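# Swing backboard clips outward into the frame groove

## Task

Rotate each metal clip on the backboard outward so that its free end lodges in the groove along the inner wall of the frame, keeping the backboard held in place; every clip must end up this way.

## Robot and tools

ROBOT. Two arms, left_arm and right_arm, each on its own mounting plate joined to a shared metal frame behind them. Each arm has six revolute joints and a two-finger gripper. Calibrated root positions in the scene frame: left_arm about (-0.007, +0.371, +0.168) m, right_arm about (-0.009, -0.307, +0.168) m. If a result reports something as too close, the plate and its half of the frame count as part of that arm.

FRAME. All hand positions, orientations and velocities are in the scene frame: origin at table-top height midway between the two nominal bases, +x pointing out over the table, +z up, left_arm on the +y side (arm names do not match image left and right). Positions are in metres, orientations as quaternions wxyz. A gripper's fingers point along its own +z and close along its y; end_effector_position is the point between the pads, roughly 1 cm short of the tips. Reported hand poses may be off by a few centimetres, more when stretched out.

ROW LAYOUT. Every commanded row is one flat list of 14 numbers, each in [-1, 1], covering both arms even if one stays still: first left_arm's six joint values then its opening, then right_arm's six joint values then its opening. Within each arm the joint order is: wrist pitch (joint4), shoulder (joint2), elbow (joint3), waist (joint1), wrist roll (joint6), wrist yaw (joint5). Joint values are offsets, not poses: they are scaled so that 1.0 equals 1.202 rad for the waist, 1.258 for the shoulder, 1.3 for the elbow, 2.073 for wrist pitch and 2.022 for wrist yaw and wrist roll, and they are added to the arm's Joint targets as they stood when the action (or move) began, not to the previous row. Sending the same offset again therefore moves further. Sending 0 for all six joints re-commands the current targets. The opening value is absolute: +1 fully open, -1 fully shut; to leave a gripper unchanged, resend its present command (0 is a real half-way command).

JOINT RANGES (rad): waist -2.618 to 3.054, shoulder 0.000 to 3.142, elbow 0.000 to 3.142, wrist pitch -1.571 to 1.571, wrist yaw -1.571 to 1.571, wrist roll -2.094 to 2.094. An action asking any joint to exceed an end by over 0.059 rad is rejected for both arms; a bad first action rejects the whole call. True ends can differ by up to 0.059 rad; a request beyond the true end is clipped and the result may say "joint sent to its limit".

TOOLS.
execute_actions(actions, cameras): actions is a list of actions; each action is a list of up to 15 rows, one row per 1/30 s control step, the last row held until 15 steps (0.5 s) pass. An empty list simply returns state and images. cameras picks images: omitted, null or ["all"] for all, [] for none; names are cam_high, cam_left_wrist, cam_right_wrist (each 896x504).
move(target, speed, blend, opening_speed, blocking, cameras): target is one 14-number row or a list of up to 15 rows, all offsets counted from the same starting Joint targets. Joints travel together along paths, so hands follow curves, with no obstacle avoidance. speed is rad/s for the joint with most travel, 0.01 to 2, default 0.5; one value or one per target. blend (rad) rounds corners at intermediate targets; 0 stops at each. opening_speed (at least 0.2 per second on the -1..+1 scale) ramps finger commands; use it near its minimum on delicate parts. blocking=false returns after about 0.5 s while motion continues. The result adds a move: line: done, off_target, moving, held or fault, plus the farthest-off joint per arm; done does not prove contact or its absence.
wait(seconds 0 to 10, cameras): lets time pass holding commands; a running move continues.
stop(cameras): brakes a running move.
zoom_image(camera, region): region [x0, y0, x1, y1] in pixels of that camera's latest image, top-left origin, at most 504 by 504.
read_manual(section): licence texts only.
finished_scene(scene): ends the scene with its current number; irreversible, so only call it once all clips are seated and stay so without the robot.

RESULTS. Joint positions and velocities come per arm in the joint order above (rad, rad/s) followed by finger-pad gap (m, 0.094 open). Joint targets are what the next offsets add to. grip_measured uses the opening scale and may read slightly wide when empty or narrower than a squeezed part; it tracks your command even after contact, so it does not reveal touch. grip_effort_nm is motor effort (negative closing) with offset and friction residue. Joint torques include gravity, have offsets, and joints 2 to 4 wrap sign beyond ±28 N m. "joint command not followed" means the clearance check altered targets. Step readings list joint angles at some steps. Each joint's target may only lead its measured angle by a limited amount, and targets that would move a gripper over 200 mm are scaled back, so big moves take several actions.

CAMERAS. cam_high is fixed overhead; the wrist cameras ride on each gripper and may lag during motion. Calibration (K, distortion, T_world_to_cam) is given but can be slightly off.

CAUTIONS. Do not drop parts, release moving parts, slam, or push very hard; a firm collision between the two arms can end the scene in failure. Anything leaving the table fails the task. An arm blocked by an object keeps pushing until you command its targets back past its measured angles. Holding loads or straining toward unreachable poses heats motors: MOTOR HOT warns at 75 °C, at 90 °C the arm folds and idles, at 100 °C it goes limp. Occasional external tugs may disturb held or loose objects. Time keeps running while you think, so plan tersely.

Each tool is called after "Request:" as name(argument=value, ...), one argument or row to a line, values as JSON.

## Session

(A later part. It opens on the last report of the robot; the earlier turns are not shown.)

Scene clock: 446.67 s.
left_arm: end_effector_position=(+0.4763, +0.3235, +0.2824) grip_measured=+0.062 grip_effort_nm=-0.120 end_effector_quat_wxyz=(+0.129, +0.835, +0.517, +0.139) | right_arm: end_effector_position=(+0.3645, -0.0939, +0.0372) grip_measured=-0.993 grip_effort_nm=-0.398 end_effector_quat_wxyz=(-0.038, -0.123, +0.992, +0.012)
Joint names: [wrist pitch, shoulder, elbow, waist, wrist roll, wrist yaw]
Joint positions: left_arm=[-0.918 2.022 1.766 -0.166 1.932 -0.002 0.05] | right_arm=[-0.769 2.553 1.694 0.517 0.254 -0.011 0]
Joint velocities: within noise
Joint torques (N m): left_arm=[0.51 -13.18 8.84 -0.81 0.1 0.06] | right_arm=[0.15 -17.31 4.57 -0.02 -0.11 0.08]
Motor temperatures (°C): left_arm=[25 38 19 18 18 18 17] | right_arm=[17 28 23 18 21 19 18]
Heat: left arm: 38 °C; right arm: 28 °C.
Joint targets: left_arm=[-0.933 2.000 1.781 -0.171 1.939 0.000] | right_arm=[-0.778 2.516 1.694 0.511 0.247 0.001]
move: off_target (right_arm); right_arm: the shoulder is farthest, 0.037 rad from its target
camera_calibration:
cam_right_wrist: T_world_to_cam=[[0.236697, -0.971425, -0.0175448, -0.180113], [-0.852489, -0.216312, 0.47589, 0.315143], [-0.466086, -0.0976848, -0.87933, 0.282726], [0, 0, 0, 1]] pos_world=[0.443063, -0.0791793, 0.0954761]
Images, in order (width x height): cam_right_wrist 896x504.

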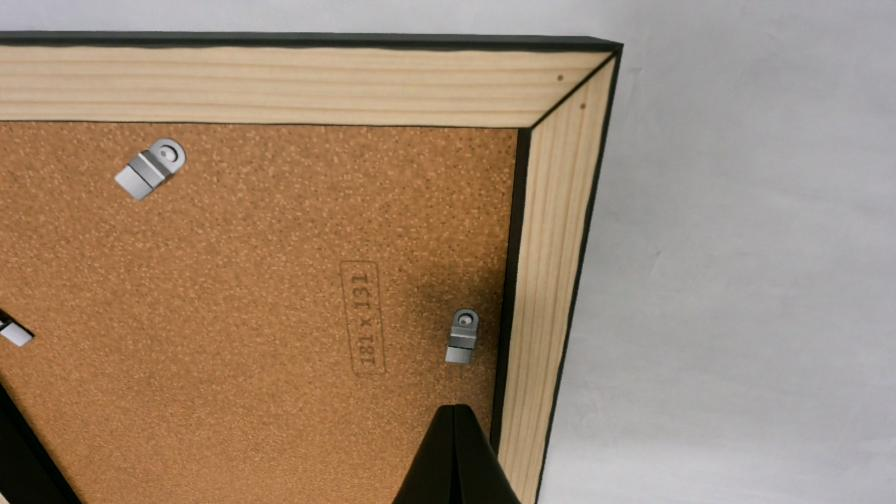

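Request:
move(
  target=[0,0,0,0,0,0,0.06,0.041,-0.0707,-0.08,-0.0241,-0.0079,0,-0.234],
  speed=0.2,
  cameras=["cam_right_wrist"],
)

Scene clock: 471.10 s.
left_arm: end_effector_position=(+0.4763, +0.3235, +0.2824) grip_measured=+0.062 grip_effort_nm=-0.125 end_effector_quat_wxyz=(+0.129, +0.835, +0.517, +0.139) | right_arm: end_effector_position=(+0.3712, -0.1058, +0.0535) grip_measured=-0.236 grip_effort_nm=0.066 end_effector_quat_wxyz=(-0.011, -0.116, +0.993, +0.023)
Joint names: [wrist pitch, shoulder, elbow, waist, wrist roll, wrist yaw]
Joint positions: left_arm=[-0.918 2.022 1.766 -0.166 1.932 -0.002 0.05] | right_arm=[-0.705 2.467 1.603 0.487 0.238 -0.011 0.036]
Joint velocities: within noise
Joint torques (N m): left_arm=[0.5 -13.29 8.94 -0.83 0.07 0.07] | right_arm=[0.49 -17.16 3.81 0.17 -0.1 0.08]
Motor temperatures (°C): left_arm=[25 39 19 18 18 18 17] | right_arm=[17 30 23 18 21 19 18]
Heat: left arm: 39 °C; right arm: 30 °C.
Joint targets: left_arm=[-0.933 2.000 1.781 -0.171 1.938 0.000] | right_arm=[-0.693 2.427 1.590 0.482 0.231 0.000]
move: off_target (right_arm); right_arm: the shoulder is farthest, 0.040 rad from its target
camera_calibration:
cam_right_wrist: T_world_to_cam=[[0.221631, -0.974615, -0.0317046, -0.186903], [-0.879281, -0.213798, 0.425624, 0.323476], [-0.421598, -0.0664544, -0.904344, 0.287203], [0, 0, 0, 1]] pos_world=[0.446934, -0.0939146, 0.116125]
Images, in order (width x height): cam_right_wrist 896x504.

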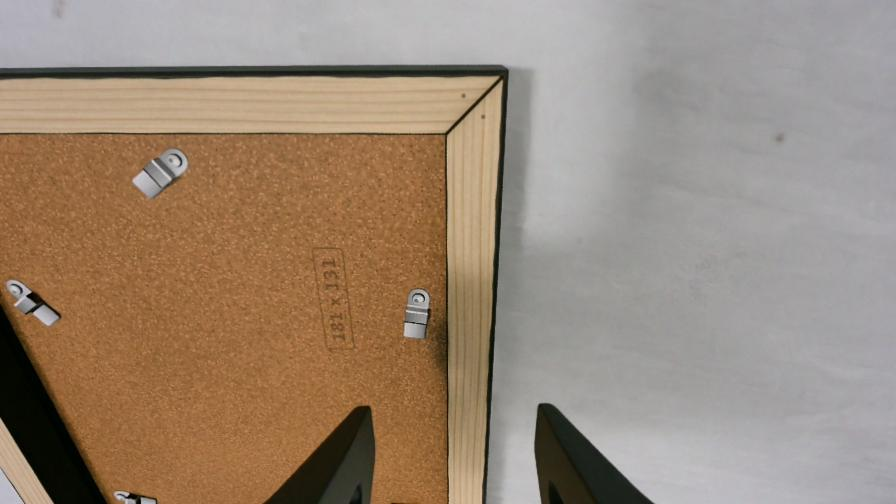

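Request:
move(
  target=[0,0,0,0,0,0,0.06,0.0441,0.1029,0,0,0,0,-0.234],
  speed=0.12,
  cameras=["cam_right_wrist"],
)

Scene clock: 483.80 s.
left_arm: end_effector_position=(+0.4763, +0.3235, +0.2824) grip_measured=+0.062 grip_effort_nm=-0.129 end_effector_quat_wxyz=(+0.129, +0.835, +0.517, +0.139) | right_arm: end_effector_position=(+0.3739, -0.1030, +0.0222) grip_measured=-0.236 grip_effort_nm=0.066 end_effector_quat_wxyz=(-0.004, -0.116, +0.993, +0.025)
Joint names: [wrist pitch, shoulder, elbow, waist, wrist roll, wrist yaw]
Joint positions: left_arm=[-0.918 2.022 1.766 -0.166 1.932 -0.002 0.05] | right_arm=[-0.614 2.543 1.603 0.487 0.238 -0.011 0.036]
Joint velocities: within noise
Joint torques (N m): left_arm=[0.51 -13.09 8.88 -0.76 0.06 0.07] | right_arm=[0.5 -12.29 3.63 0.1 -0.11 0.08]
Motor temperatures (°C): left_arm=[25 39 19 18 18 18 17] | right_arm=[17 34 23 18 21 19 17]
Heat: left arm: 39 °C; right arm: 34 °C.
Joint targets: left_arm=[-0.933 2.000 1.781 -0.171 1.938 0.000] | right_arm=[-0.602 2.557 1.590 0.482 0.231 0.000]
move: done
camera_calibration:
cam_right_wrist: T_world_to_cam=[[0.222245, -0.97435, -0.0353373, -0.18592], [-0.884811, -0.21678, 0.412451, 0.341834], [-0.409532, -0.0603984, -0.910294, 0.256434], [0, 0, 0, 1]] pos_world=[0.448796, -0.0915602, 0.0858704]
Images, in order (width x height): cam_right_wrist 896x504.

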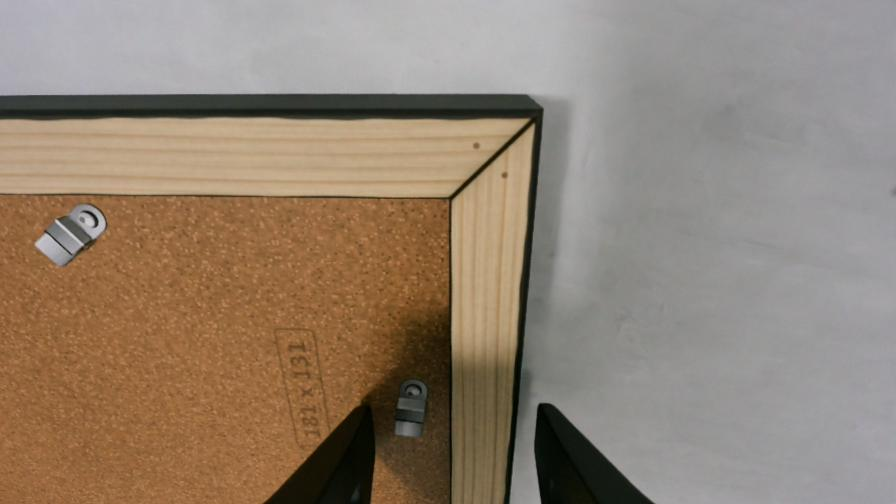

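Request:
move(
  target=[0,0,0,0,0,0,0.06,0,0,0,0,0,0,-0.574],
  opening_speed=0.3,
  cameras=["cam_right_wrist"],
)

Request:
zoom_image(
  camera="cam_right_wrist",
  region=[350, 300, 550, 500],
)

Scene clock: 491.50 s.
left_arm: end_effector_position=(+0.4763, +0.3235, +0.2824) grip_measured=+0.062 grip_effort_nm=-0.125 end_effector_quat_wxyz=(+0.129, +0.835, +0.517, +0.139) | right_arm: end_effector_position=(+0.3747, -0.1038, +0.0222) grip_measured=-0.571 grip_effort_nm=-0.212 end_effector_quat_wxyz=(-0.002, -0.118, +0.993, +0.023)
Joint names: [wrist pitch, shoulder, elbow, waist, wrist roll, wrist yaw]
Joint positions: left_arm=[-0.918 2.022 1.766 -0.166 1.932 -0.002 0.05] | right_arm=[-0.613 2.543 1.603 0.487 0.234 -0.004 0.02]
Joint velocities: within noise
Joint torques (N m): left_arm=[0.48 -13.05 8.92 -0.8 0.1 0.06] | right_arm=[0.5 -12.29 3.58 0.09 -0.08 0]
Motor temperatures (°C): left_arm=[25 39 19 18 18 18 17] | right_arm=[17 31 22 18 21 19 17]
Heat: left arm: 39 °C; right arm: 31 °C.
Joint targets: left_arm=[-0.933 2.000 1.781 -0.171 1.938 0.000] | right_arm=[-0.602 2.557 1.590 0.482 0.231 0.000]
move: done
camera_calibration:
cam_right_wrist: T_world_to_cam=[[0.225601, -0.973767, -0.0296954, -0.188228], [-0.885714, -0.217705, 0.41002, 0.342629], [-0.405728, -0.0661992, -0.911593, 0.254646], [0, 0, 0, 1]] pos_world=[0.449252, -0.0918408, 0.0860597]
Images, in order (width x height): cam_right_wrist 896x504.

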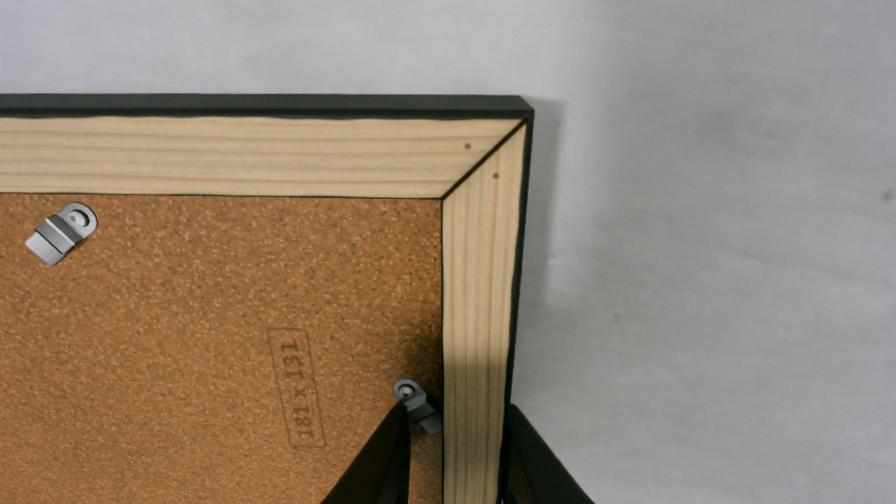

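Scaled by 2.520.

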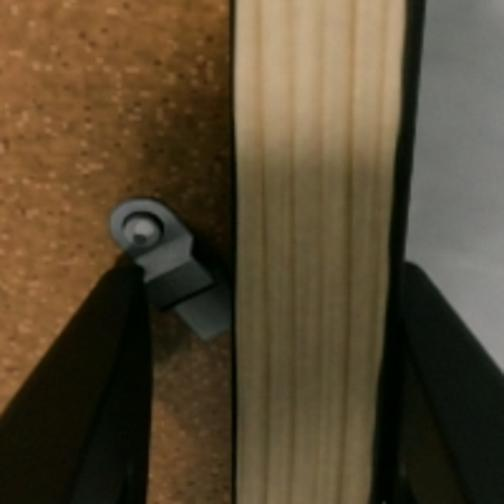

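Request:
move(
  target=[0,0,0,0,0,0,0.06,0,0,0,0,0,0,-0.68],
  opening_speed=0.3,
  cameras=["cam_right_wrist"],
)

Request:
zoom_image(
  camera="cam_right_wrist",
  region=[350, 300, 550, 500],
)

Scene clock: 495.50 s.
left_arm: end_effector_position=(+0.4763, +0.3235, +0.2824) grip_measured=+0.062 grip_effort_nm=-0.120 end_effector_quat_wxyz=(+0.129, +0.835, +0.516, +0.139) | right_arm: end_effector_position=(+0.3752, -0.1043, +0.0221) grip_measured=-0.675 grip_effort_nm=-0.291 end_effector_quat_wxyz=(-0.001, -0.118, +0.993, +0.021)
Joint names: [wrist pitch, shoulder, elbow, waist, wrist roll, wrist yaw]
Joint positions: left_arm=[-0.918 2.022 1.766 -0.166 1.933 -0.002 0.05] | right_arm=[-0.612 2.543 1.603 0.487 0.234 -0.001 0.015]
Joint velocities: within noise
Joint torques (N m): left_arm=[0.53 -13.41 8.95 -0.75 0.07 0.04] | right_arm=[0.5 -12.31 3.6 0.13 -0.06 -0.02]
Motor temperatures (°C): left_arm=[25 39 19 18 18 18 17] | right_arm=[17 31 22 18 21 19 17]
Heat: left arm: 39 °C; right arm: 31 °C.
Joint targets: left_arm=[-0.933 2.000 1.781 -0.171 1.939 0.000] | right_arm=[-0.602 2.557 1.590 0.482 0.231 0.000]
move: done
camera_calibration:
cam_right_wrist: T_world_to_cam=[[0.225959, -0.973773, -0.0266377, -0.188956], [-0.88671, -0.216925, 0.408276, 0.343511], [-0.403346, -0.0686335, -0.91247, 0.253685], [0, 0, 0, 1]] pos_world=[0.449614, -0.0920726, 0.0861994]
Images, in order (width x height): cam_right_wrist 896x504.

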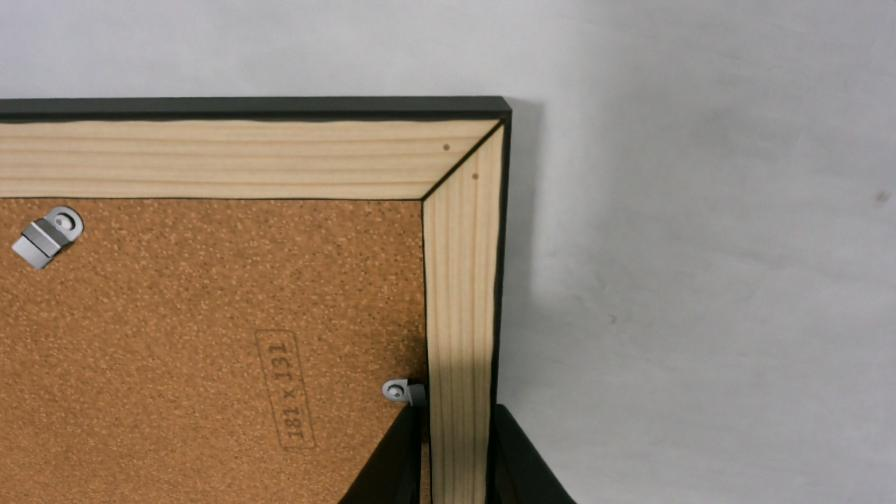

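Scaled by 2.520.

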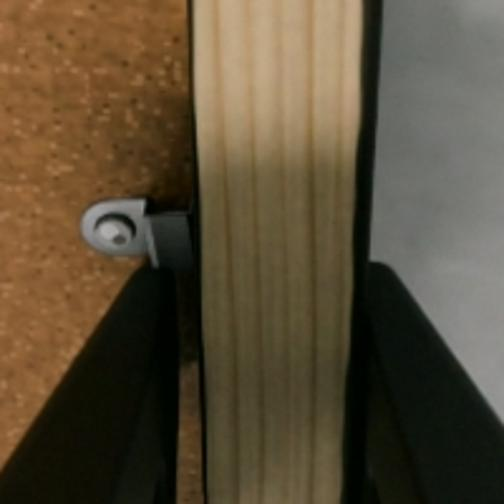

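Request:
move(
  target=[
    [0,0,0,0,0,0,0.06,0,0,0,0,0,0,-0.064],
    [0,0,0,0,0,0,0.06,-0.0439,-0.1033,0,0,0,0,-0.064],
    [0,0,0,0,0,0,0.06,-0.1394,0.0859,0.3208,0.2471,0.1449,0,-0.064],
  ],
  speed=0.3,
  cameras=["cam_right_wrist","cam_high"],
)

Scene clock: 528.03 s.
left_arm: end_effector_position=(+0.4763, +0.3235, +0.2824) grip_measured=+0.062 grip_effort_nm=-0.115 end_effector_quat_wxyz=(+0.129, +0.835, +0.516, +0.139) | right_arm: end_effector_position=(+0.3398, +0.0321, +0.0613) grip_measured=-0.066 grip_effort_nm=0.066 end_effector_quat_wxyz=(-0.002, -0.122, +0.992, +0.024)
Joint names: [wrist pitch, shoulder, elbow, waist, wrist roll, wrist yaw]
Joint positions: left_arm=[-0.918 2.022 1.766 -0.166 1.933 -0.002 0.05] | right_arm=[-0.881 2.648 1.977 0.778 0.516 -0.001 0.044]
Joint velocities: within noise
Joint torques (N m): left_arm=[0.52 -13.18 8.9 -0.62 0.1 0.05] | right_arm=[0.31 -13.29 7.43 0.77 0.03 -0.04]
Motor temperatures (°C): left_arm=[24 40 20 18 18 18 17] | right_arm=[17 29 23 18 21 19 17]
Heat: left arm: 40 °C; right arm: 29 °C.
Joint targets: left_arm=[-0.933 2.000 1.781 -0.171 1.939 0.000] | right_arm=[-0.891 2.664 2.007 0.779 0.524 0.001]
move: done
camera_calibration:
cam_right_wrist: T_world_to_cam=[[0.233712, -0.9718, -0.0313539, -0.0495182], [-0.883931, -0.225792, 0.409492, 0.324985], [-0.405024, -0.0679885, -0.911775, 0.285029], [0, 0, 0, 1]] pos_world=[0.414281, 0.0446358, 0.125251]
Images, in order (width x height): cam_high 896x504, cam_right_wrist 896x504.

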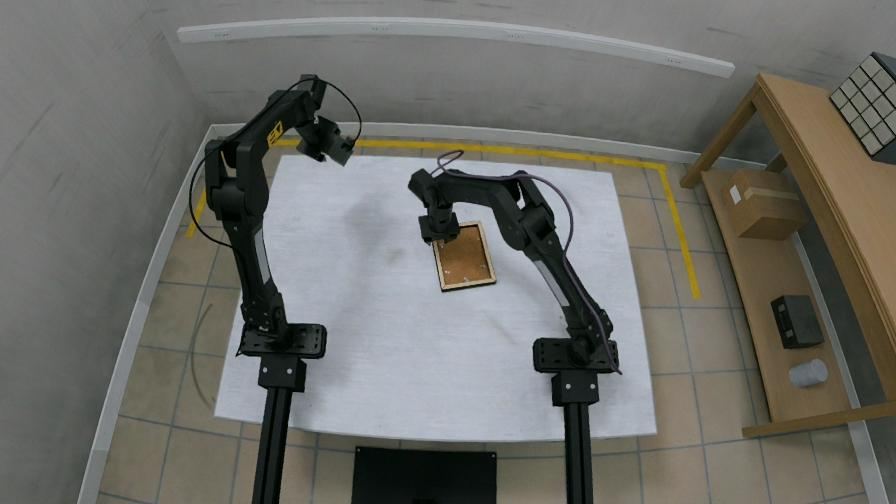

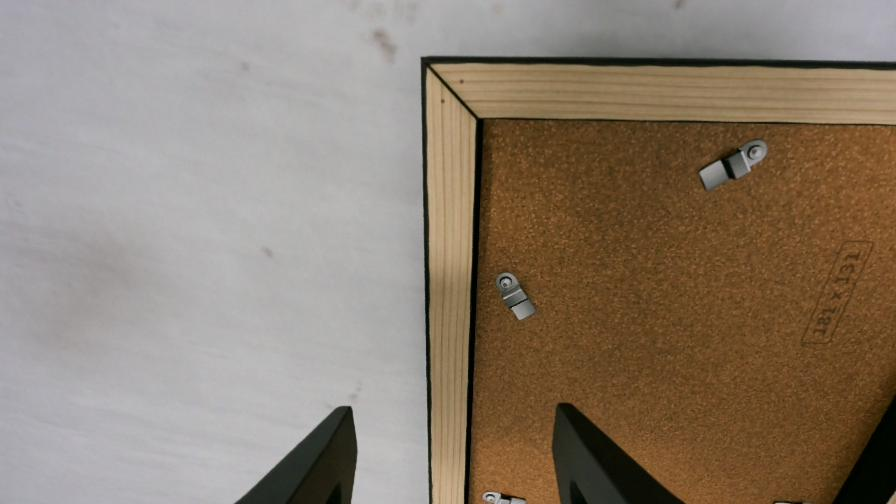

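Request:
move(
  target=[0,0,0,0,0,0,0.06,0.056,0.0668,0,-0.0166,0,0,-0.064],
  speed=0.12,
  cameras=["cam_right_wrist"],
)

Scene clock: 540.80 s.
left_arm: end_effector_position=(+0.4763, +0.3235, +0.2824) grip_measured=+0.062 grip_effort_nm=-0.120 end_effector_quat_wxyz=(+0.129, +0.835, +0.516, +0.139) | right_arm: end_effector_position=(+0.3458, +0.0321, +0.0244) grip_measured=-0.066 grip_effort_nm=0.061 end_effector_quat_wxyz=(+0.004, -0.115, +0.993, +0.028)
Joint names: [wrist pitch, shoulder, elbow, waist, wrist roll, wrist yaw]
Joint positions: left_arm=[-0.918 2.022 1.766 -0.166 1.933 -0.002 0.05] | right_arm=[-0.79 2.729 1.981 0.766 0.518 -0.001 0.044]
Joint velocities: within noise
Joint torques (N m): left_arm=[0.51 -13.24 9.02 -0.75 0.08 0.06] | right_arm=[0.57 -13.26 6.86 -0.02 0.02 -0.03]
Motor temperatures (°C): left_arm=[24 40 20 18 18 18 17] | right_arm=[17 31 23 18 21 19 17]
Heat: left arm: 40 °C; right arm: 31 °C.
Joint targets: left_arm=[-0.933 2.000 1.781 -0.171 1.939 0.000] | right_arm=[-0.774 2.749 2.007 0.759 0.524 0.001]
move: done
camera_calibration:
cam_right_wrist: T_world_to_cam=[[0.220899, -0.974545, -0.038273, -0.047419], [-0.890894, -0.217596, 0.398698, 0.347785], [-0.396878, -0.0539751, -0.916283, 0.250684], [0, 0, 0, 1]] pos_world=[0.419805, 0.0429954, 0.0892219]
Images, in order (width x height): cam_right_wrist 896x504.

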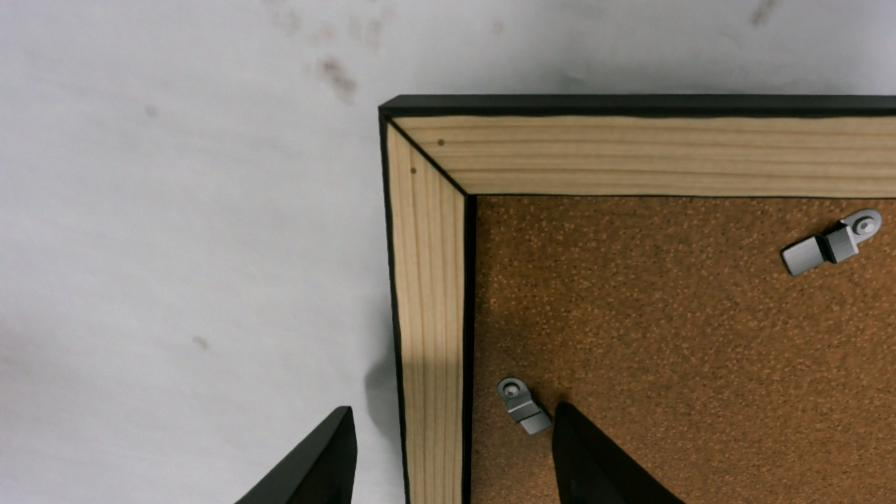

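Request:
move(
  target=[0,0,0,0,0,0,0.06,0.0022,0.0045,0,0,0,0,-0.064],
  speed=0.12,
  cameras=[],
)

Request:
move(
  target=[0,0,0,0,0,0,0.06,0,0,0,0,0,0,-0.574],
  opening_speed=0.3,
  cameras=["cam_right_wrist"],
)

Request:
zoom_image(
  camera="cam_right_wrist",
  region=[370, 300, 570, 500],
)

Scene clock: 546.27 s.
left_arm: end_effector_position=(+0.4763, +0.3235, +0.2824) grip_measured=+0.062 grip_effort_nm=-0.125 end_effector_quat_wxyz=(+0.129, +0.835, +0.516, +0.139) | right_arm: end_effector_position=(+0.3460, +0.0322, +0.0243) grip_measured=-0.066 grip_effort_nm=0.061 end_effector_quat_wxyz=(+0.004, -0.115, +0.993, +0.028)
Joint names: [wrist pitch, shoulder, elbow, waist, wrist roll, wrist yaw]
Joint positions: left_arm=[-0.918 2.022 1.766 -0.166 1.933 -0.002 0.05] | right_arm=[-0.789 2.73 1.981 0.766 0.518 -0.001 0.044]
Joint velocities: within noise
Joint torques (N m): left_arm=[0.51 -13.22 8.96 -0.81 0.08 0.06] | right_arm=[0.63 -12.82 6.9 0.01 0.02 -0.02]
Motor temperatures (°C): left_arm=[24 40 20 18 18 18 17] | right_arm=[17 31 24 18 21 19 17]
Heat: left arm: 40 °C; right arm: 31 °C.
Joint targets: left_arm=[-0.933 2.000 1.781 -0.171 1.938 0.000] | right_arm=[-0.770 2.754 2.007 0.759 0.524 0.001]
move: done
No camera images: "cameras" was empty.

Scene clock: 548.17 s.
left_arm: end_effector_position=(+0.4763, +0.3235, +0.2824) grip_measured=+0.062 grip_effort_nm=-0.120 end_effector_quat_wxyz=(+0.129, +0.835, +0.516, +0.139) | right_arm: end_effector_position=(+0.3471, +0.0324, +0.0243) grip_measured=-0.571 grip_effort_nm=-0.208 end_effector_quat_wxyz=(+0.003, -0.110, +0.993, +0.033)
Joint names: [wrist pitch, shoulder, elbow, waist, wrist roll, wrist yaw]
Joint positions: left_arm=[-0.918 2.022 1.766 -0.166 1.933 -0.002 0.05] | right_arm=[-0.785 2.73 1.981 0.762 0.524 -0.009 0.02]
Joint velocities: within noise
Joint torques (N m): left_arm=[0.47 -13.26 8.85 -0.79 0.08 0.04] | right_arm=[0.6 -12.86 6.9 0.44 -0.03 0.07]
Motor temperatures (°C): left_arm=[24 40 20 18 18 18 17] | right_arm=[17 31 24 18 21 19 17]
Heat: left arm: 40 °C; right arm: 31 °C.
Joint targets: left_arm=[-0.933 2.000 1.781 -0.171 1.938 0.000] | right_arm=[-0.770 2.754 2.007 0.759 0.524 0.001]
move: done
camera_calibration:
cam_right_wrist: T_world_to_cam=[[0.210534, -0.9764, -0.0481573, -0.0435425], [-0.891904, -0.212016, 0.399444, 0.349212], [-0.400227, -0.041145, -0.915492, 0.251805], [0, 0, 0, 1]] pos_world=[0.42141, 0.0418844, 0.088938]
Images, in order (width x height): cam_right_wrist 896x504.

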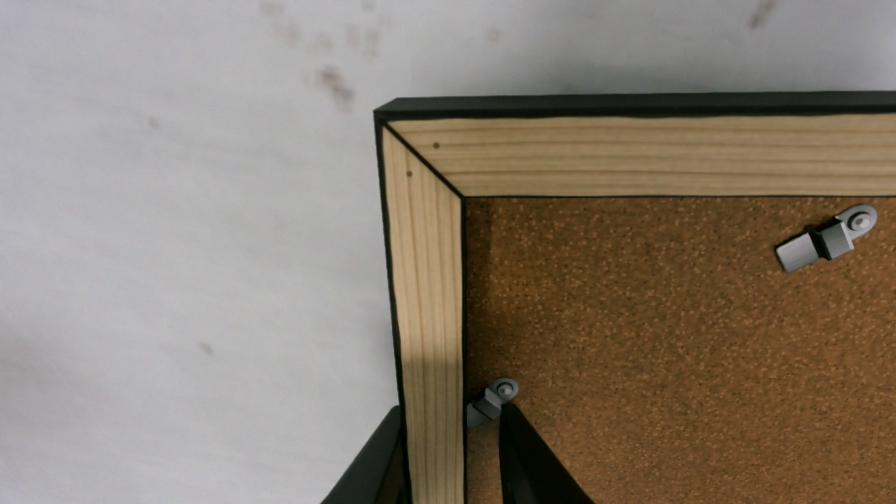

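Scaled by 2.520.

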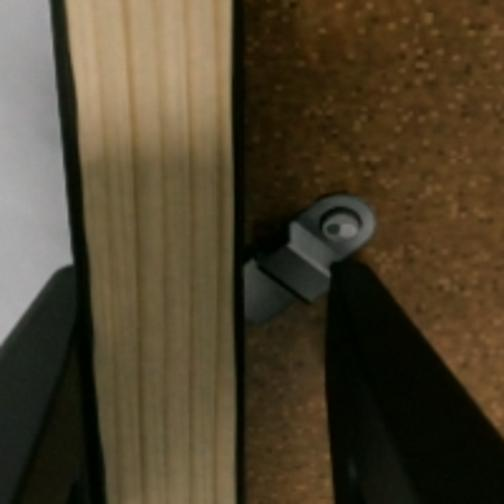

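Request:
move(
  target=[0,0,0,0,0,0,0.06,0,0,0,0,0,0,-0.68],
  opening_speed=0.3,
  cameras=["cam_right_wrist"],
)

Request:
zoom_image(
  camera="cam_right_wrist",
  region=[370, 300, 570, 500],
)

Scene clock: 551.97 s.
left_arm: end_effector_position=(+0.4763, +0.3235, +0.2824) grip_measured=+0.062 grip_effort_nm=-0.129 end_effector_quat_wxyz=(+0.129, +0.835, +0.516, +0.139) | right_arm: end_effector_position=(+0.3479, +0.0336, +0.0238) grip_measured=-0.678 grip_effort_nm=-0.149 end_effector_quat_wxyz=(+0.005, -0.110, +0.993, +0.035)
Joint names: [wrist pitch, shoulder, elbow, waist, wrist roll, wrist yaw]
Joint positions: left_arm=[-0.918 2.022 1.766 -0.166 1.933 -0.002 0.05] | right_arm=[-0.778 2.731 1.981 0.762 0.524 -0.011 0.015]
Joint velocities: within noise
Joint torques (N m): left_arm=[0.5 -13.22 9.01 -0.83 0.11 0.09] | right_arm=[0.52 -13.01 6.94 0.46 -0.04 0.07]
Motor temperatures (°C): left_arm=[24 40 20 18 18 18 17] | right_arm=[17 31 24 18 21 19 17]
Heat: left arm: 40 °C; right arm: 31 °C.
Joint targets: left_arm=[-0.933 2.000 1.781 -0.171 1.938 0.000] | right_arm=[-0.770 2.754 2.007 0.759 0.524 0.001]
move: done
camera_calibration:
cam_right_wrist: T_world_to_cam=[[0.210546, -0.976162, -0.0526978, -0.0424477], [-0.893093, -0.213992, 0.395719, 0.350921], [-0.397563, -0.036253, -0.916859, 0.250703], [0, 0, 0, 1]] pos_world=[0.422013, 0.0427472, 0.0887561]
Images, in order (width x height): cam_right_wrist 896x504.

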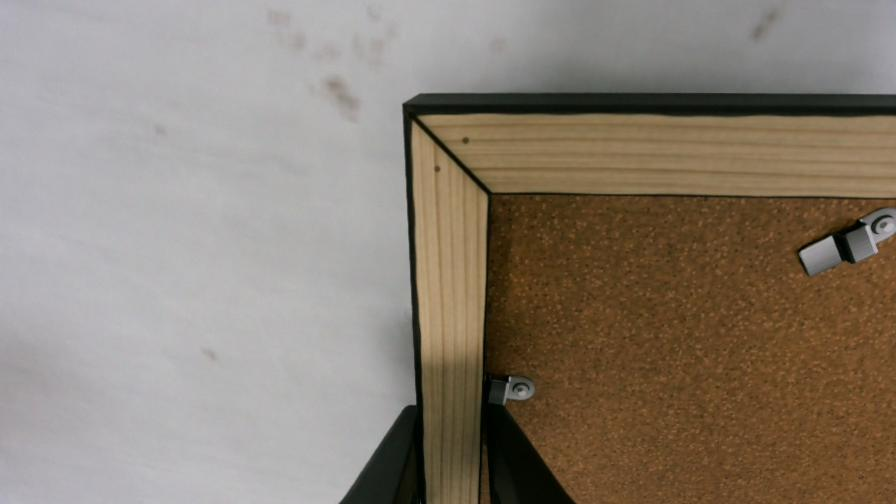

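Scaled by 2.520.

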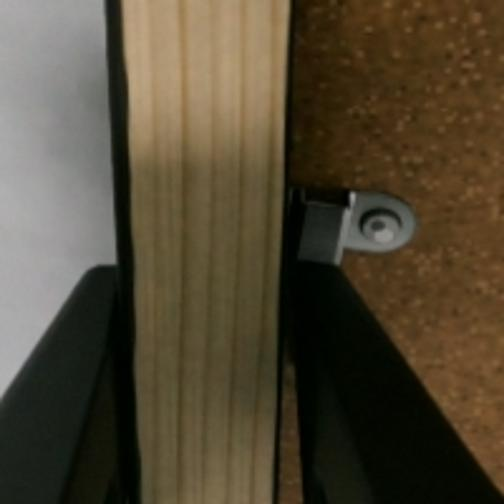

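Request:
move(
  target=[
    [0,0,0,0,0,0,0.06,0,0,0,0,0,0,-0.064],
    [0,0,0,0,0,0,0.06,-0.0497,-0.1176,0,0,0,0,-0.064],
    [0,0,0,0,0,0,0.06,-0.131,0.0636,0.2554,-0.129,0.7057,0,-0.064],
  ],
  speed=[0.3,0.3,0.6],
  cameras=["cam_right_wrist","cam_high"],
)

Scene clock: 582.23 s.
left_arm: end_effector_position=(+0.4763, +0.3235, +0.2824) grip_measured=+0.062 grip_effort_nm=-0.129 end_effector_quat_wxyz=(+0.129, +0.835, +0.516, +0.139) | right_arm: end_effector_position=(+0.4207, -0.0097, +0.0563) grip_measured=-0.066 grip_effort_nm=0.061 end_effector_quat_wxyz=(-0.019, +0.625, +0.780, +0.026)
Joint names: [wrist pitch, shoulder, elbow, waist, wrist roll, wrist yaw]
Joint positions: left_arm=[-0.918 2.022 1.766 -0.166 1.933 -0.002 0.05] | right_arm=[-1.025 2.816 2.309 0.608 1.943 -0.012 0.044]
Joint velocities: within noise
Joint torques (N m): left_arm=[0.47 -13.19 8.88 -0.8 0.08 0.04] | right_arm=[0.26 -14.23 7.65 0.32 0.04 0.09]
Motor temperatures (°C): left_arm=[24 41 20 18 18 18 17] | right_arm=[17 33 25 18 21 19 17]
Heat: left arm: 41 °C; right arm: 33 °C.
Joint targets: left_arm=[-0.933 2.000 1.781 -0.171 1.938 0.000] | right_arm=[-1.041 2.834 2.339 0.604 1.951 0.001]
move: done
camera_calibration:
cam_right_wrist: T_world_to_cam=[[-0.977822, -0.209436, -0.00043392, 0.406165], [-0.185383, 0.864556, 0.467093, 0.102529], [-0.097451, 0.456814, -0.884208, 0.184528], [0, 0, 0, 1]] pos_world=[0.434146, -0.0878717, 0.115447]
Images, in order (width x height): cam_high 896x504, cam_right_wrist 896x504.

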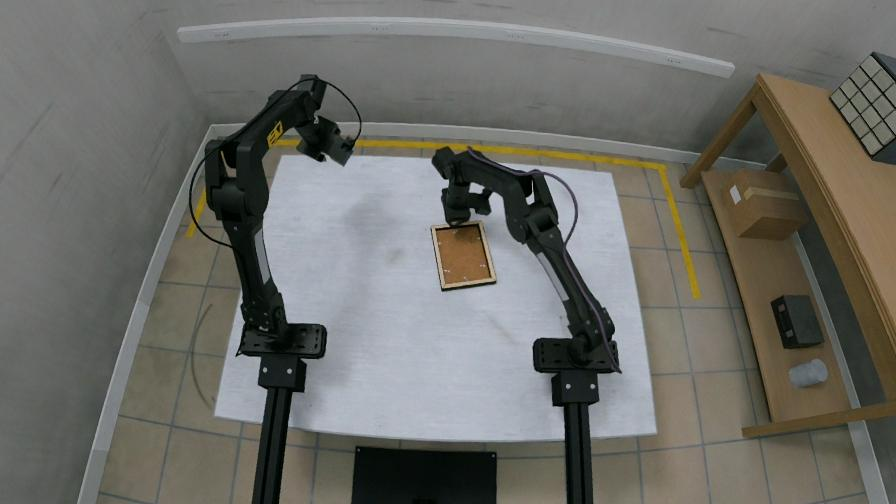

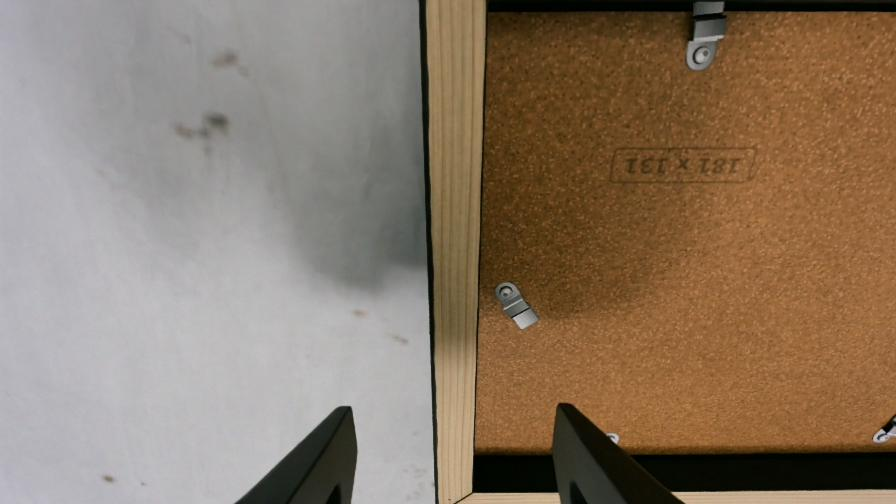

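Request:
move(
  target=[0,0,0,0,0,0,0.06,0.0352,0.0537,0,0,0,0,-0.064],
  speed=0.12,
  cameras=["cam_right_wrist"],
)

Scene clock: 594.00 s.
left_arm: end_effector_position=(+0.4763, +0.3235, +0.2824) grip_measured=+0.062 grip_effort_nm=-0.134 end_effector_quat_wxyz=(+0.129, +0.835, +0.516, +0.139) | right_arm: end_effector_position=(+0.4183, -0.0098, +0.0245) grip_measured=-0.066 grip_effort_nm=0.066 end_effector_quat_wxyz=(-0.020, +0.626, +0.779, +0.021)
Joint names: [wrist pitch, shoulder, elbow, waist, wrist roll, wrist yaw]
Joint positions: left_arm=[-0.918 2.022 1.766 -0.166 1.933 -0.002 0.05] | right_arm=[-0.972 2.882 2.312 0.608 1.944 -0.012 0.044]
Joint velocities: within noise
Joint torques (N m): left_arm=[0.48 -13.22 8.92 -0.9 0.11 0.07] | right_arm=[0.46 -14.08 7.24 0.35 0.05 0.09]
Motor temperatures (°C): left_arm=[24 41 20 18 18 18 17] | right_arm=[17 33 24 18 21 19 17]
Heat: left arm: 41 °C; right arm: 33 °C.
Joint targets: left_arm=[-0.933 2.000 1.781 -0.171 1.938 0.000] | right_arm=[-0.969 2.902 2.339 0.604 1.951 0.001]
move: done
camera_calibration:
cam_right_wrist: T_world_to_cam=[[-0.977943, -0.208683, 0.00883523, 0.403571], [-0.180875, 0.867265, 0.463826, 0.115252], [-0.104455, 0.451998, -0.885882, 0.159131], [0, 0, 0, 1]] pos_world=[0.432138, -0.0876622, 0.083949]
Images, in order (width x height): cam_right_wrist 896x504.

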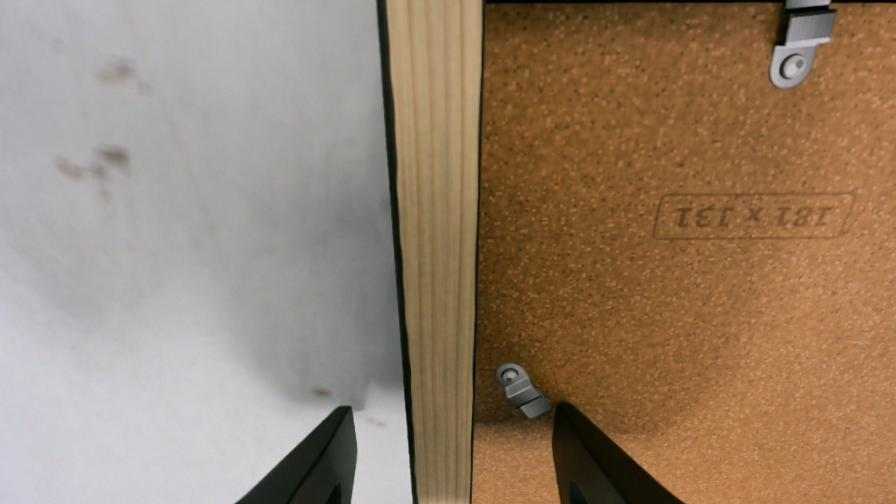

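Request:
move(
  target=[0,0,0,0,0,0,0.06,-0.0084,0,0,-0.0072,0,0,-0.064],
  speed=0.12,
  cameras=[],
)

Request:
move(
  target=[0,0,0,0,0,0,0.06,0,0,0,0,0,0,-0.574],
  opening_speed=0.3,
  cameras=["cam_right_wrist"],
)

Request:
zoom_image(
  camera="cam_right_wrist",
  region=[370, 300, 570, 500],
)

Scene clock: 603.57 s.
left_arm: end_effector_position=(+0.4763, +0.3235, +0.2824) grip_measured=+0.062 grip_effort_nm=-0.120 end_effector_quat_wxyz=(+0.129, +0.835, +0.516, +0.139) | right_arm: end_effector_position=(+0.4196, -0.0123, +0.0244) grip_measured=-0.066 grip_effort_nm=0.056 end_effector_quat_wxyz=(-0.021, +0.628, +0.778, +0.021)
Joint names: [wrist pitch, shoulder, elbow, waist, wrist roll, wrist yaw]
Joint positions: left_arm=[-0.918 2.022 1.766 -0.166 1.933 -0.002 0.05] | right_arm=[-0.974 2.882 2.312 0.603 1.944 -0.012 0.044]
Joint velocities: within noise
Joint torques (N m): left_arm=[0.52 -13.16 8.84 -0.68 0.11 0.06] | right_arm=[0.27 -14.08 7.24 0.01 0.03 0.08]
Motor temperatures (°C): left_arm=[24 41 20 18 18 18 17] | right_arm=[17 34 25 18 21 19 17]
Heat: left arm: 41 °C; right arm: 34 °C.
Joint targets: left_arm=[-0.933 2.000 1.781 -0.171 1.938 0.000] | right_arm=[-0.986 2.902 2.339 0.595 1.951 0.001]
move: done
No camera images: "cameras" was empty.

Scene clock: 605.47 s.
left_arm: end_effector_position=(+0.4763, +0.3235, +0.2824) grip_measured=+0.062 grip_effort_nm=-0.120 end_effector_quat_wxyz=(+0.129, +0.835, +0.516, +0.139) | right_arm: end_effector_position=(+0.4185, -0.0129, +0.0247) grip_measured=-0.571 grip_effort_nm=-0.198 end_effector_quat_wxyz=(-0.022, +0.631, +0.775, +0.018)
Joint names: [wrist pitch, shoulder, elbow, waist, wrist roll, wrist yaw]
Joint positions: left_arm=[-0.918 2.022 1.766 -0.166 1.933 -0.002 0.05] | right_arm=[-0.981 2.882 2.314 0.603 1.952 -0.012 0.02]
Joint velocities: within noise
Joint torques (N m): left_arm=[0.51 -13.22 8.84 -0.85 0.08 0.06] | right_arm=[0.35 -14.08 7.2 -0.02 -0.05 0.09]
Motor temperatures (°C): left_arm=[24 41 20 18 18 18 17] | right_arm=[17 34 25 18 21 19 17]
Heat: left arm: 41 °C; right arm: 34 °C.
Joint targets: left_arm=[-0.933 2.000 1.781 -0.171 1.938 0.000] | right_arm=[-0.986 2.902 2.339 0.595 1.951 0.001]
move: done
camera_calibration:
cam_right_wrist: T_world_to_cam=[[-0.980571, -0.195498, 0.0161576, 0.404184], [-0.166069, 0.871152, 0.462077, 0.111745], [-0.104411, 0.450416, -0.886693, 0.160714], [0, 0, 0, 1]] pos_world=[0.431668, -0.0907182, 0.0843383]
Images, in order (width x height): cam_right_wrist 896x504.

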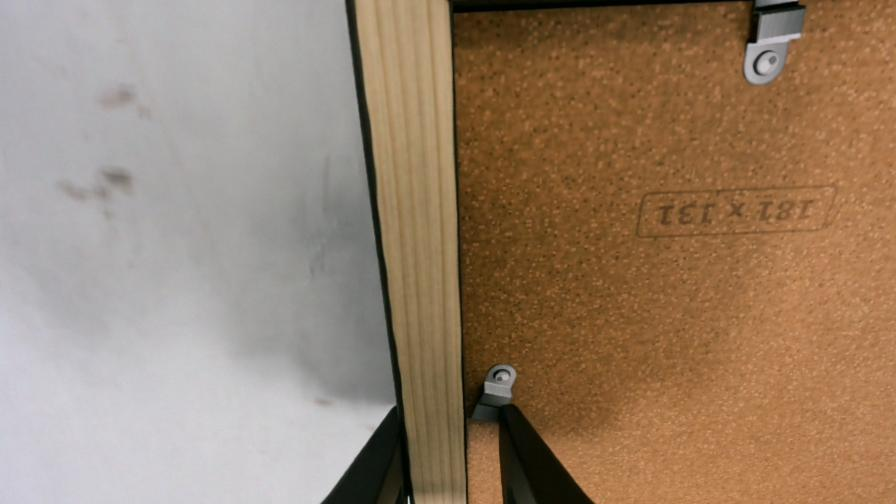

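Scaled by 2.520.

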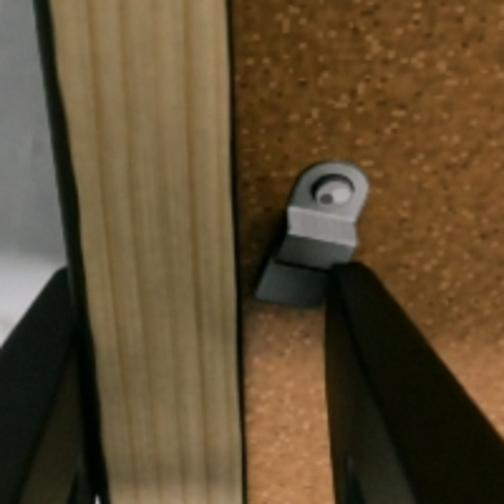

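Request:
move(
  target=[
    [0,0,0,0,0,0,0.06,0,0,0,0,0,0,-0.42],
    [0,0,0,0,0,0,0.06,-0.0024,0,0,-0.0064,0,0,-0.42],
  ],
  speed=0.12,
  cameras=["cam_right_wrist"],
)

Request:
zoom_image(
  camera="cam_right_wrist",
  region=[370, 300, 570, 500],
)

Scene clock: 614.27 s.
left_arm: end_effector_position=(+0.4763, +0.3235, +0.2824) grip_measured=+0.062 grip_effort_nm=-0.120 end_effector_quat_wxyz=(+0.129, +0.835, +0.516, +0.139) | right_arm: end_effector_position=(+0.4206, -0.0164, +0.0242) grip_measured=-0.422 grip_effort_nm=0.061 end_effector_quat_wxyz=(-0.022, +0.634, +0.773, +0.018)
Joint names: [wrist pitch, shoulder, elbow, waist, wrist roll, wrist yaw]
Joint positions: left_arm=[-0.918 2.022 1.766 -0.166 1.933 -0.002 0.05] | right_arm=[-0.981 2.883 2.314 0.595 1.952 -0.012 0.027]
Joint velocities: within noise
Joint torques (N m): left_arm=[0.48 -13.16 8.8 -0.87 0.07 0.07] | right_arm=[0.29 -14.13 7.17 -0.01 -0.06 0.07]
Motor temperatures (°C): left_arm=[24 41 20 18 18 18 17] | right_arm=[17 35 25 18 21 19 17]
Heat: left arm: 41 °C; right arm: 35 °C.
Joint targets: left_arm=[-0.933 2.000 1.781 -0.171 1.938 0.000] | right_arm=[-0.991 2.902 2.339 0.588 1.951 0.001]
move: done
camera_calibration:
cam_right_wrist: T_world_to_cam=[[-0.982084, -0.187662, 0.0171561, 0.406328], [-0.1587, 0.872724, 0.461699, 0.112383], [-0.101616, 0.450705, -0.886871, 0.160886], [0, 0, 0, 1]] pos_world=[0.433232, -0.0943395, 0.083827]
Images, in order (width x height): cam_right_wrist 896x504.

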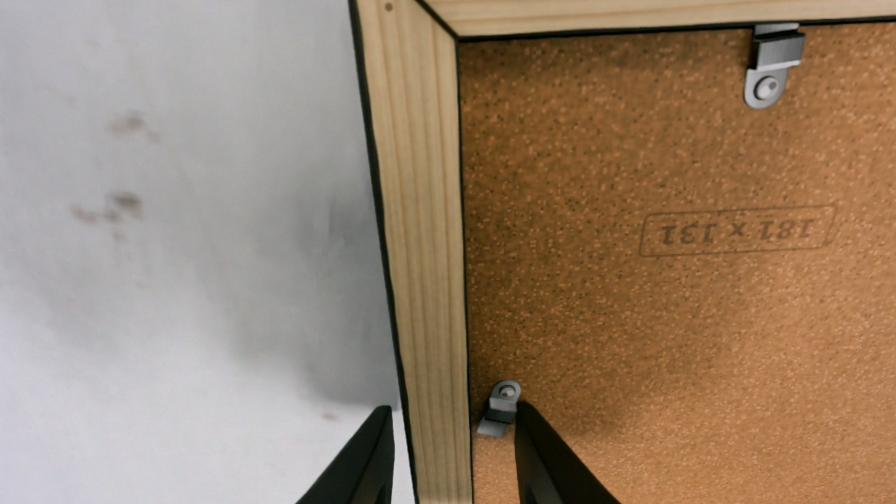

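Scaled by 2.520.

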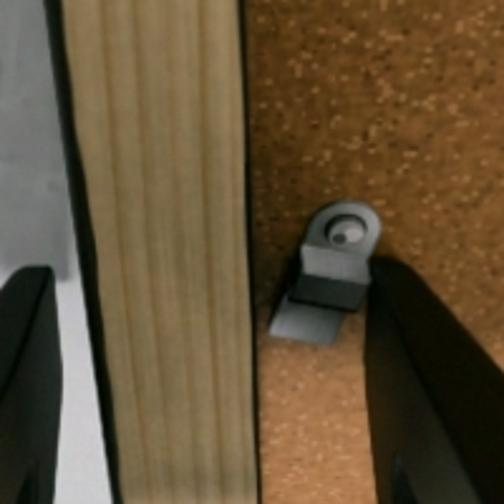

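Request:
move(
  target=[0,0,0,0,0,0,0.06,0,0,0,0,0,0,-0.68],
  opening_speed=0.3,
  cameras=["cam_right_wrist"],
)

Request:
zoom_image(
  camera="cam_right_wrist",
  region=[370, 300, 570, 500],
)

Scene clock: 618.93 s.
left_arm: end_effector_position=(+0.4763, +0.3235, +0.2824) grip_measured=+0.062 grip_effort_nm=-0.120 end_effector_quat_wxyz=(+0.129, +0.835, +0.516, +0.139) | right_arm: end_effector_position=(+0.4204, -0.0168, +0.0242) grip_measured=-0.675 grip_effort_nm=-0.339 end_effector_quat_wxyz=(-0.022, +0.634, +0.773, +0.017)
Joint names: [wrist pitch, shoulder, elbow, waist, wrist roll, wrist yaw]
Joint positions: left_arm=[-0.918 2.022 1.766 -0.166 1.933 -0.002 0.05] | right_arm=[-0.982 2.883 2.314 0.595 1.952 -0.012 0.015]
Joint velocities: within noise
Joint torques (N m): left_arm=[0.51 -13.24 8.84 -0.69 0.1 0.04] | right_arm=[0.3 -14.13 7.15 0.01 -0.05 0.07]
Motor temperatures (°C): left_arm=[24 41 21 18 18 18 17] | right_arm=[17 35 25 18 21 19 17]
Heat: left arm: 41 °C; right arm: 35 °C.
Joint targets: left_arm=[-0.933 2.000 1.781 -0.171 1.938 0.000] | right_arm=[-0.991 2.902 2.339 0.588 1.951 0.001]
move: done
camera_calibration:
cam_right_wrist: T_world_to_cam=[[-0.98206, -0.187682, 0.0182776, 0.405991], [-0.158343, 0.873396, 0.46055, 0.11252], [-0.1024, 0.449394, -0.887445, 0.161315], [0, 0, 0, 1]] pos_world=[0.433043, -0.0945718, 0.0839166]
Images, in order (width x height): cam_right_wrist 896x504.

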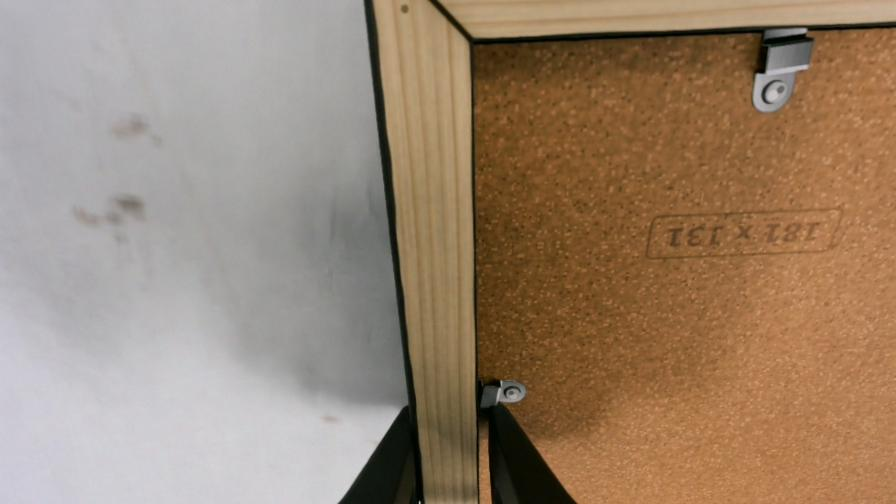

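Scaled by 2.520.

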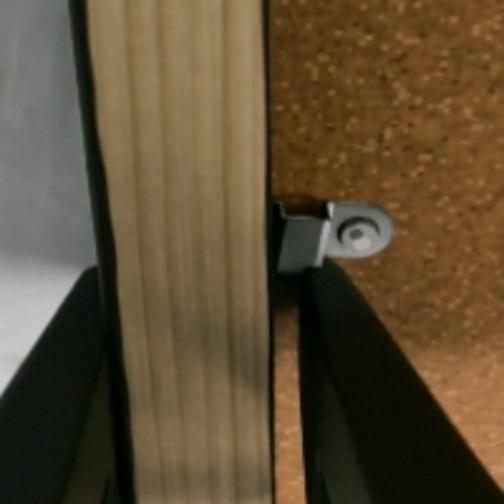

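Request:
move(
  target=[0,0,0,0,0,0,0.06,0,0,0,0,0,0,-0.73],
  opening_speed=0.3,
  cameras=["cam_right_wrist"],
)

Request:
zoom_image(
  camera="cam_right_wrist",
  region=[370, 300, 570, 500],
)

Scene clock: 622.63 s.
left_arm: end_effector_position=(+0.4763, +0.3235, +0.2824) grip_measured=+0.062 grip_effort_nm=-0.129 end_effector_quat_wxyz=(+0.129, +0.835, +0.516, +0.139) | right_arm: end_effector_position=(+0.4210, -0.0165, +0.0242) grip_measured=-0.727 grip_effort_nm=-0.203 end_effector_quat_wxyz=(-0.021, +0.634, +0.773, +0.018)
Joint names: [wrist pitch, shoulder, elbow, waist, wrist roll, wrist yaw]
Joint positions: left_arm=[-0.918 2.022 1.766 -0.166 1.933 -0.002 0.05] | right_arm=[-0.98 2.883 2.314 0.595 1.952 -0.011 0.013]
Joint velocities: within noise
Joint torques (N m): left_arm=[0.48 -13.11 8.9 -0.87 0.1 0.05] | right_arm=[0.28 -14.17 7.24 0.01 -0.05 0.07]
Motor temperatures (°C): left_arm=[24 42 21 18 18 18 17] | right_arm=[17 35 25 18 21 19 17]
Heat: left arm: 42 °C; right arm: 35 °C.
Joint targets: left_arm=[-0.933 2.000 1.781 -0.171 1.938 0.000] | right_arm=[-0.991 2.902 2.339 0.588 1.951 0.000]
move: done
camera_calibration:
cam_right_wrist: T_world_to_cam=[[-0.982128, -0.187576, 0.0155205, 0.406753], [-0.159458, 0.873038, 0.460844, 0.112857], [-0.0999932, 0.450133, -0.887345, 0.16027], [0, 0, 0, 1]] pos_world=[0.433506, -0.0943737, 0.0838921]
Images, in order (width x height): cam_right_wrist 896x504.

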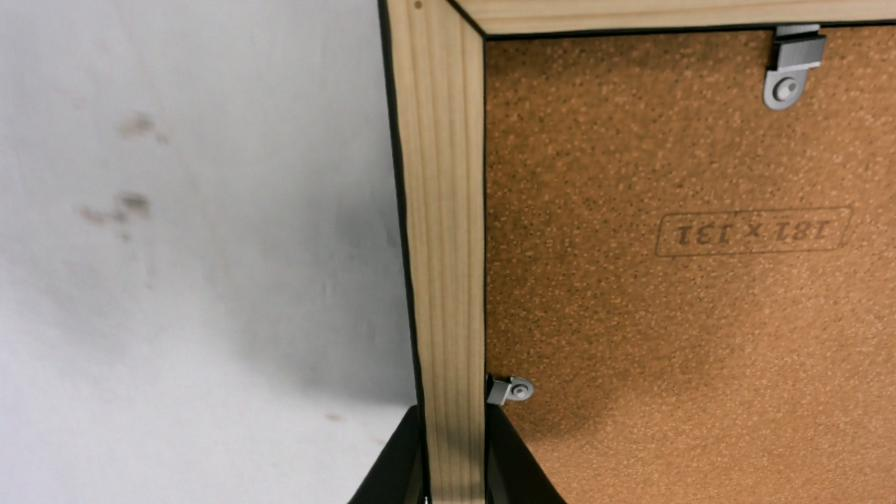

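Scaled by 2.520.

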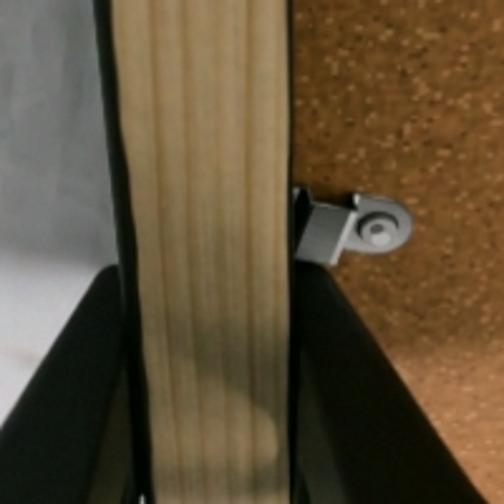

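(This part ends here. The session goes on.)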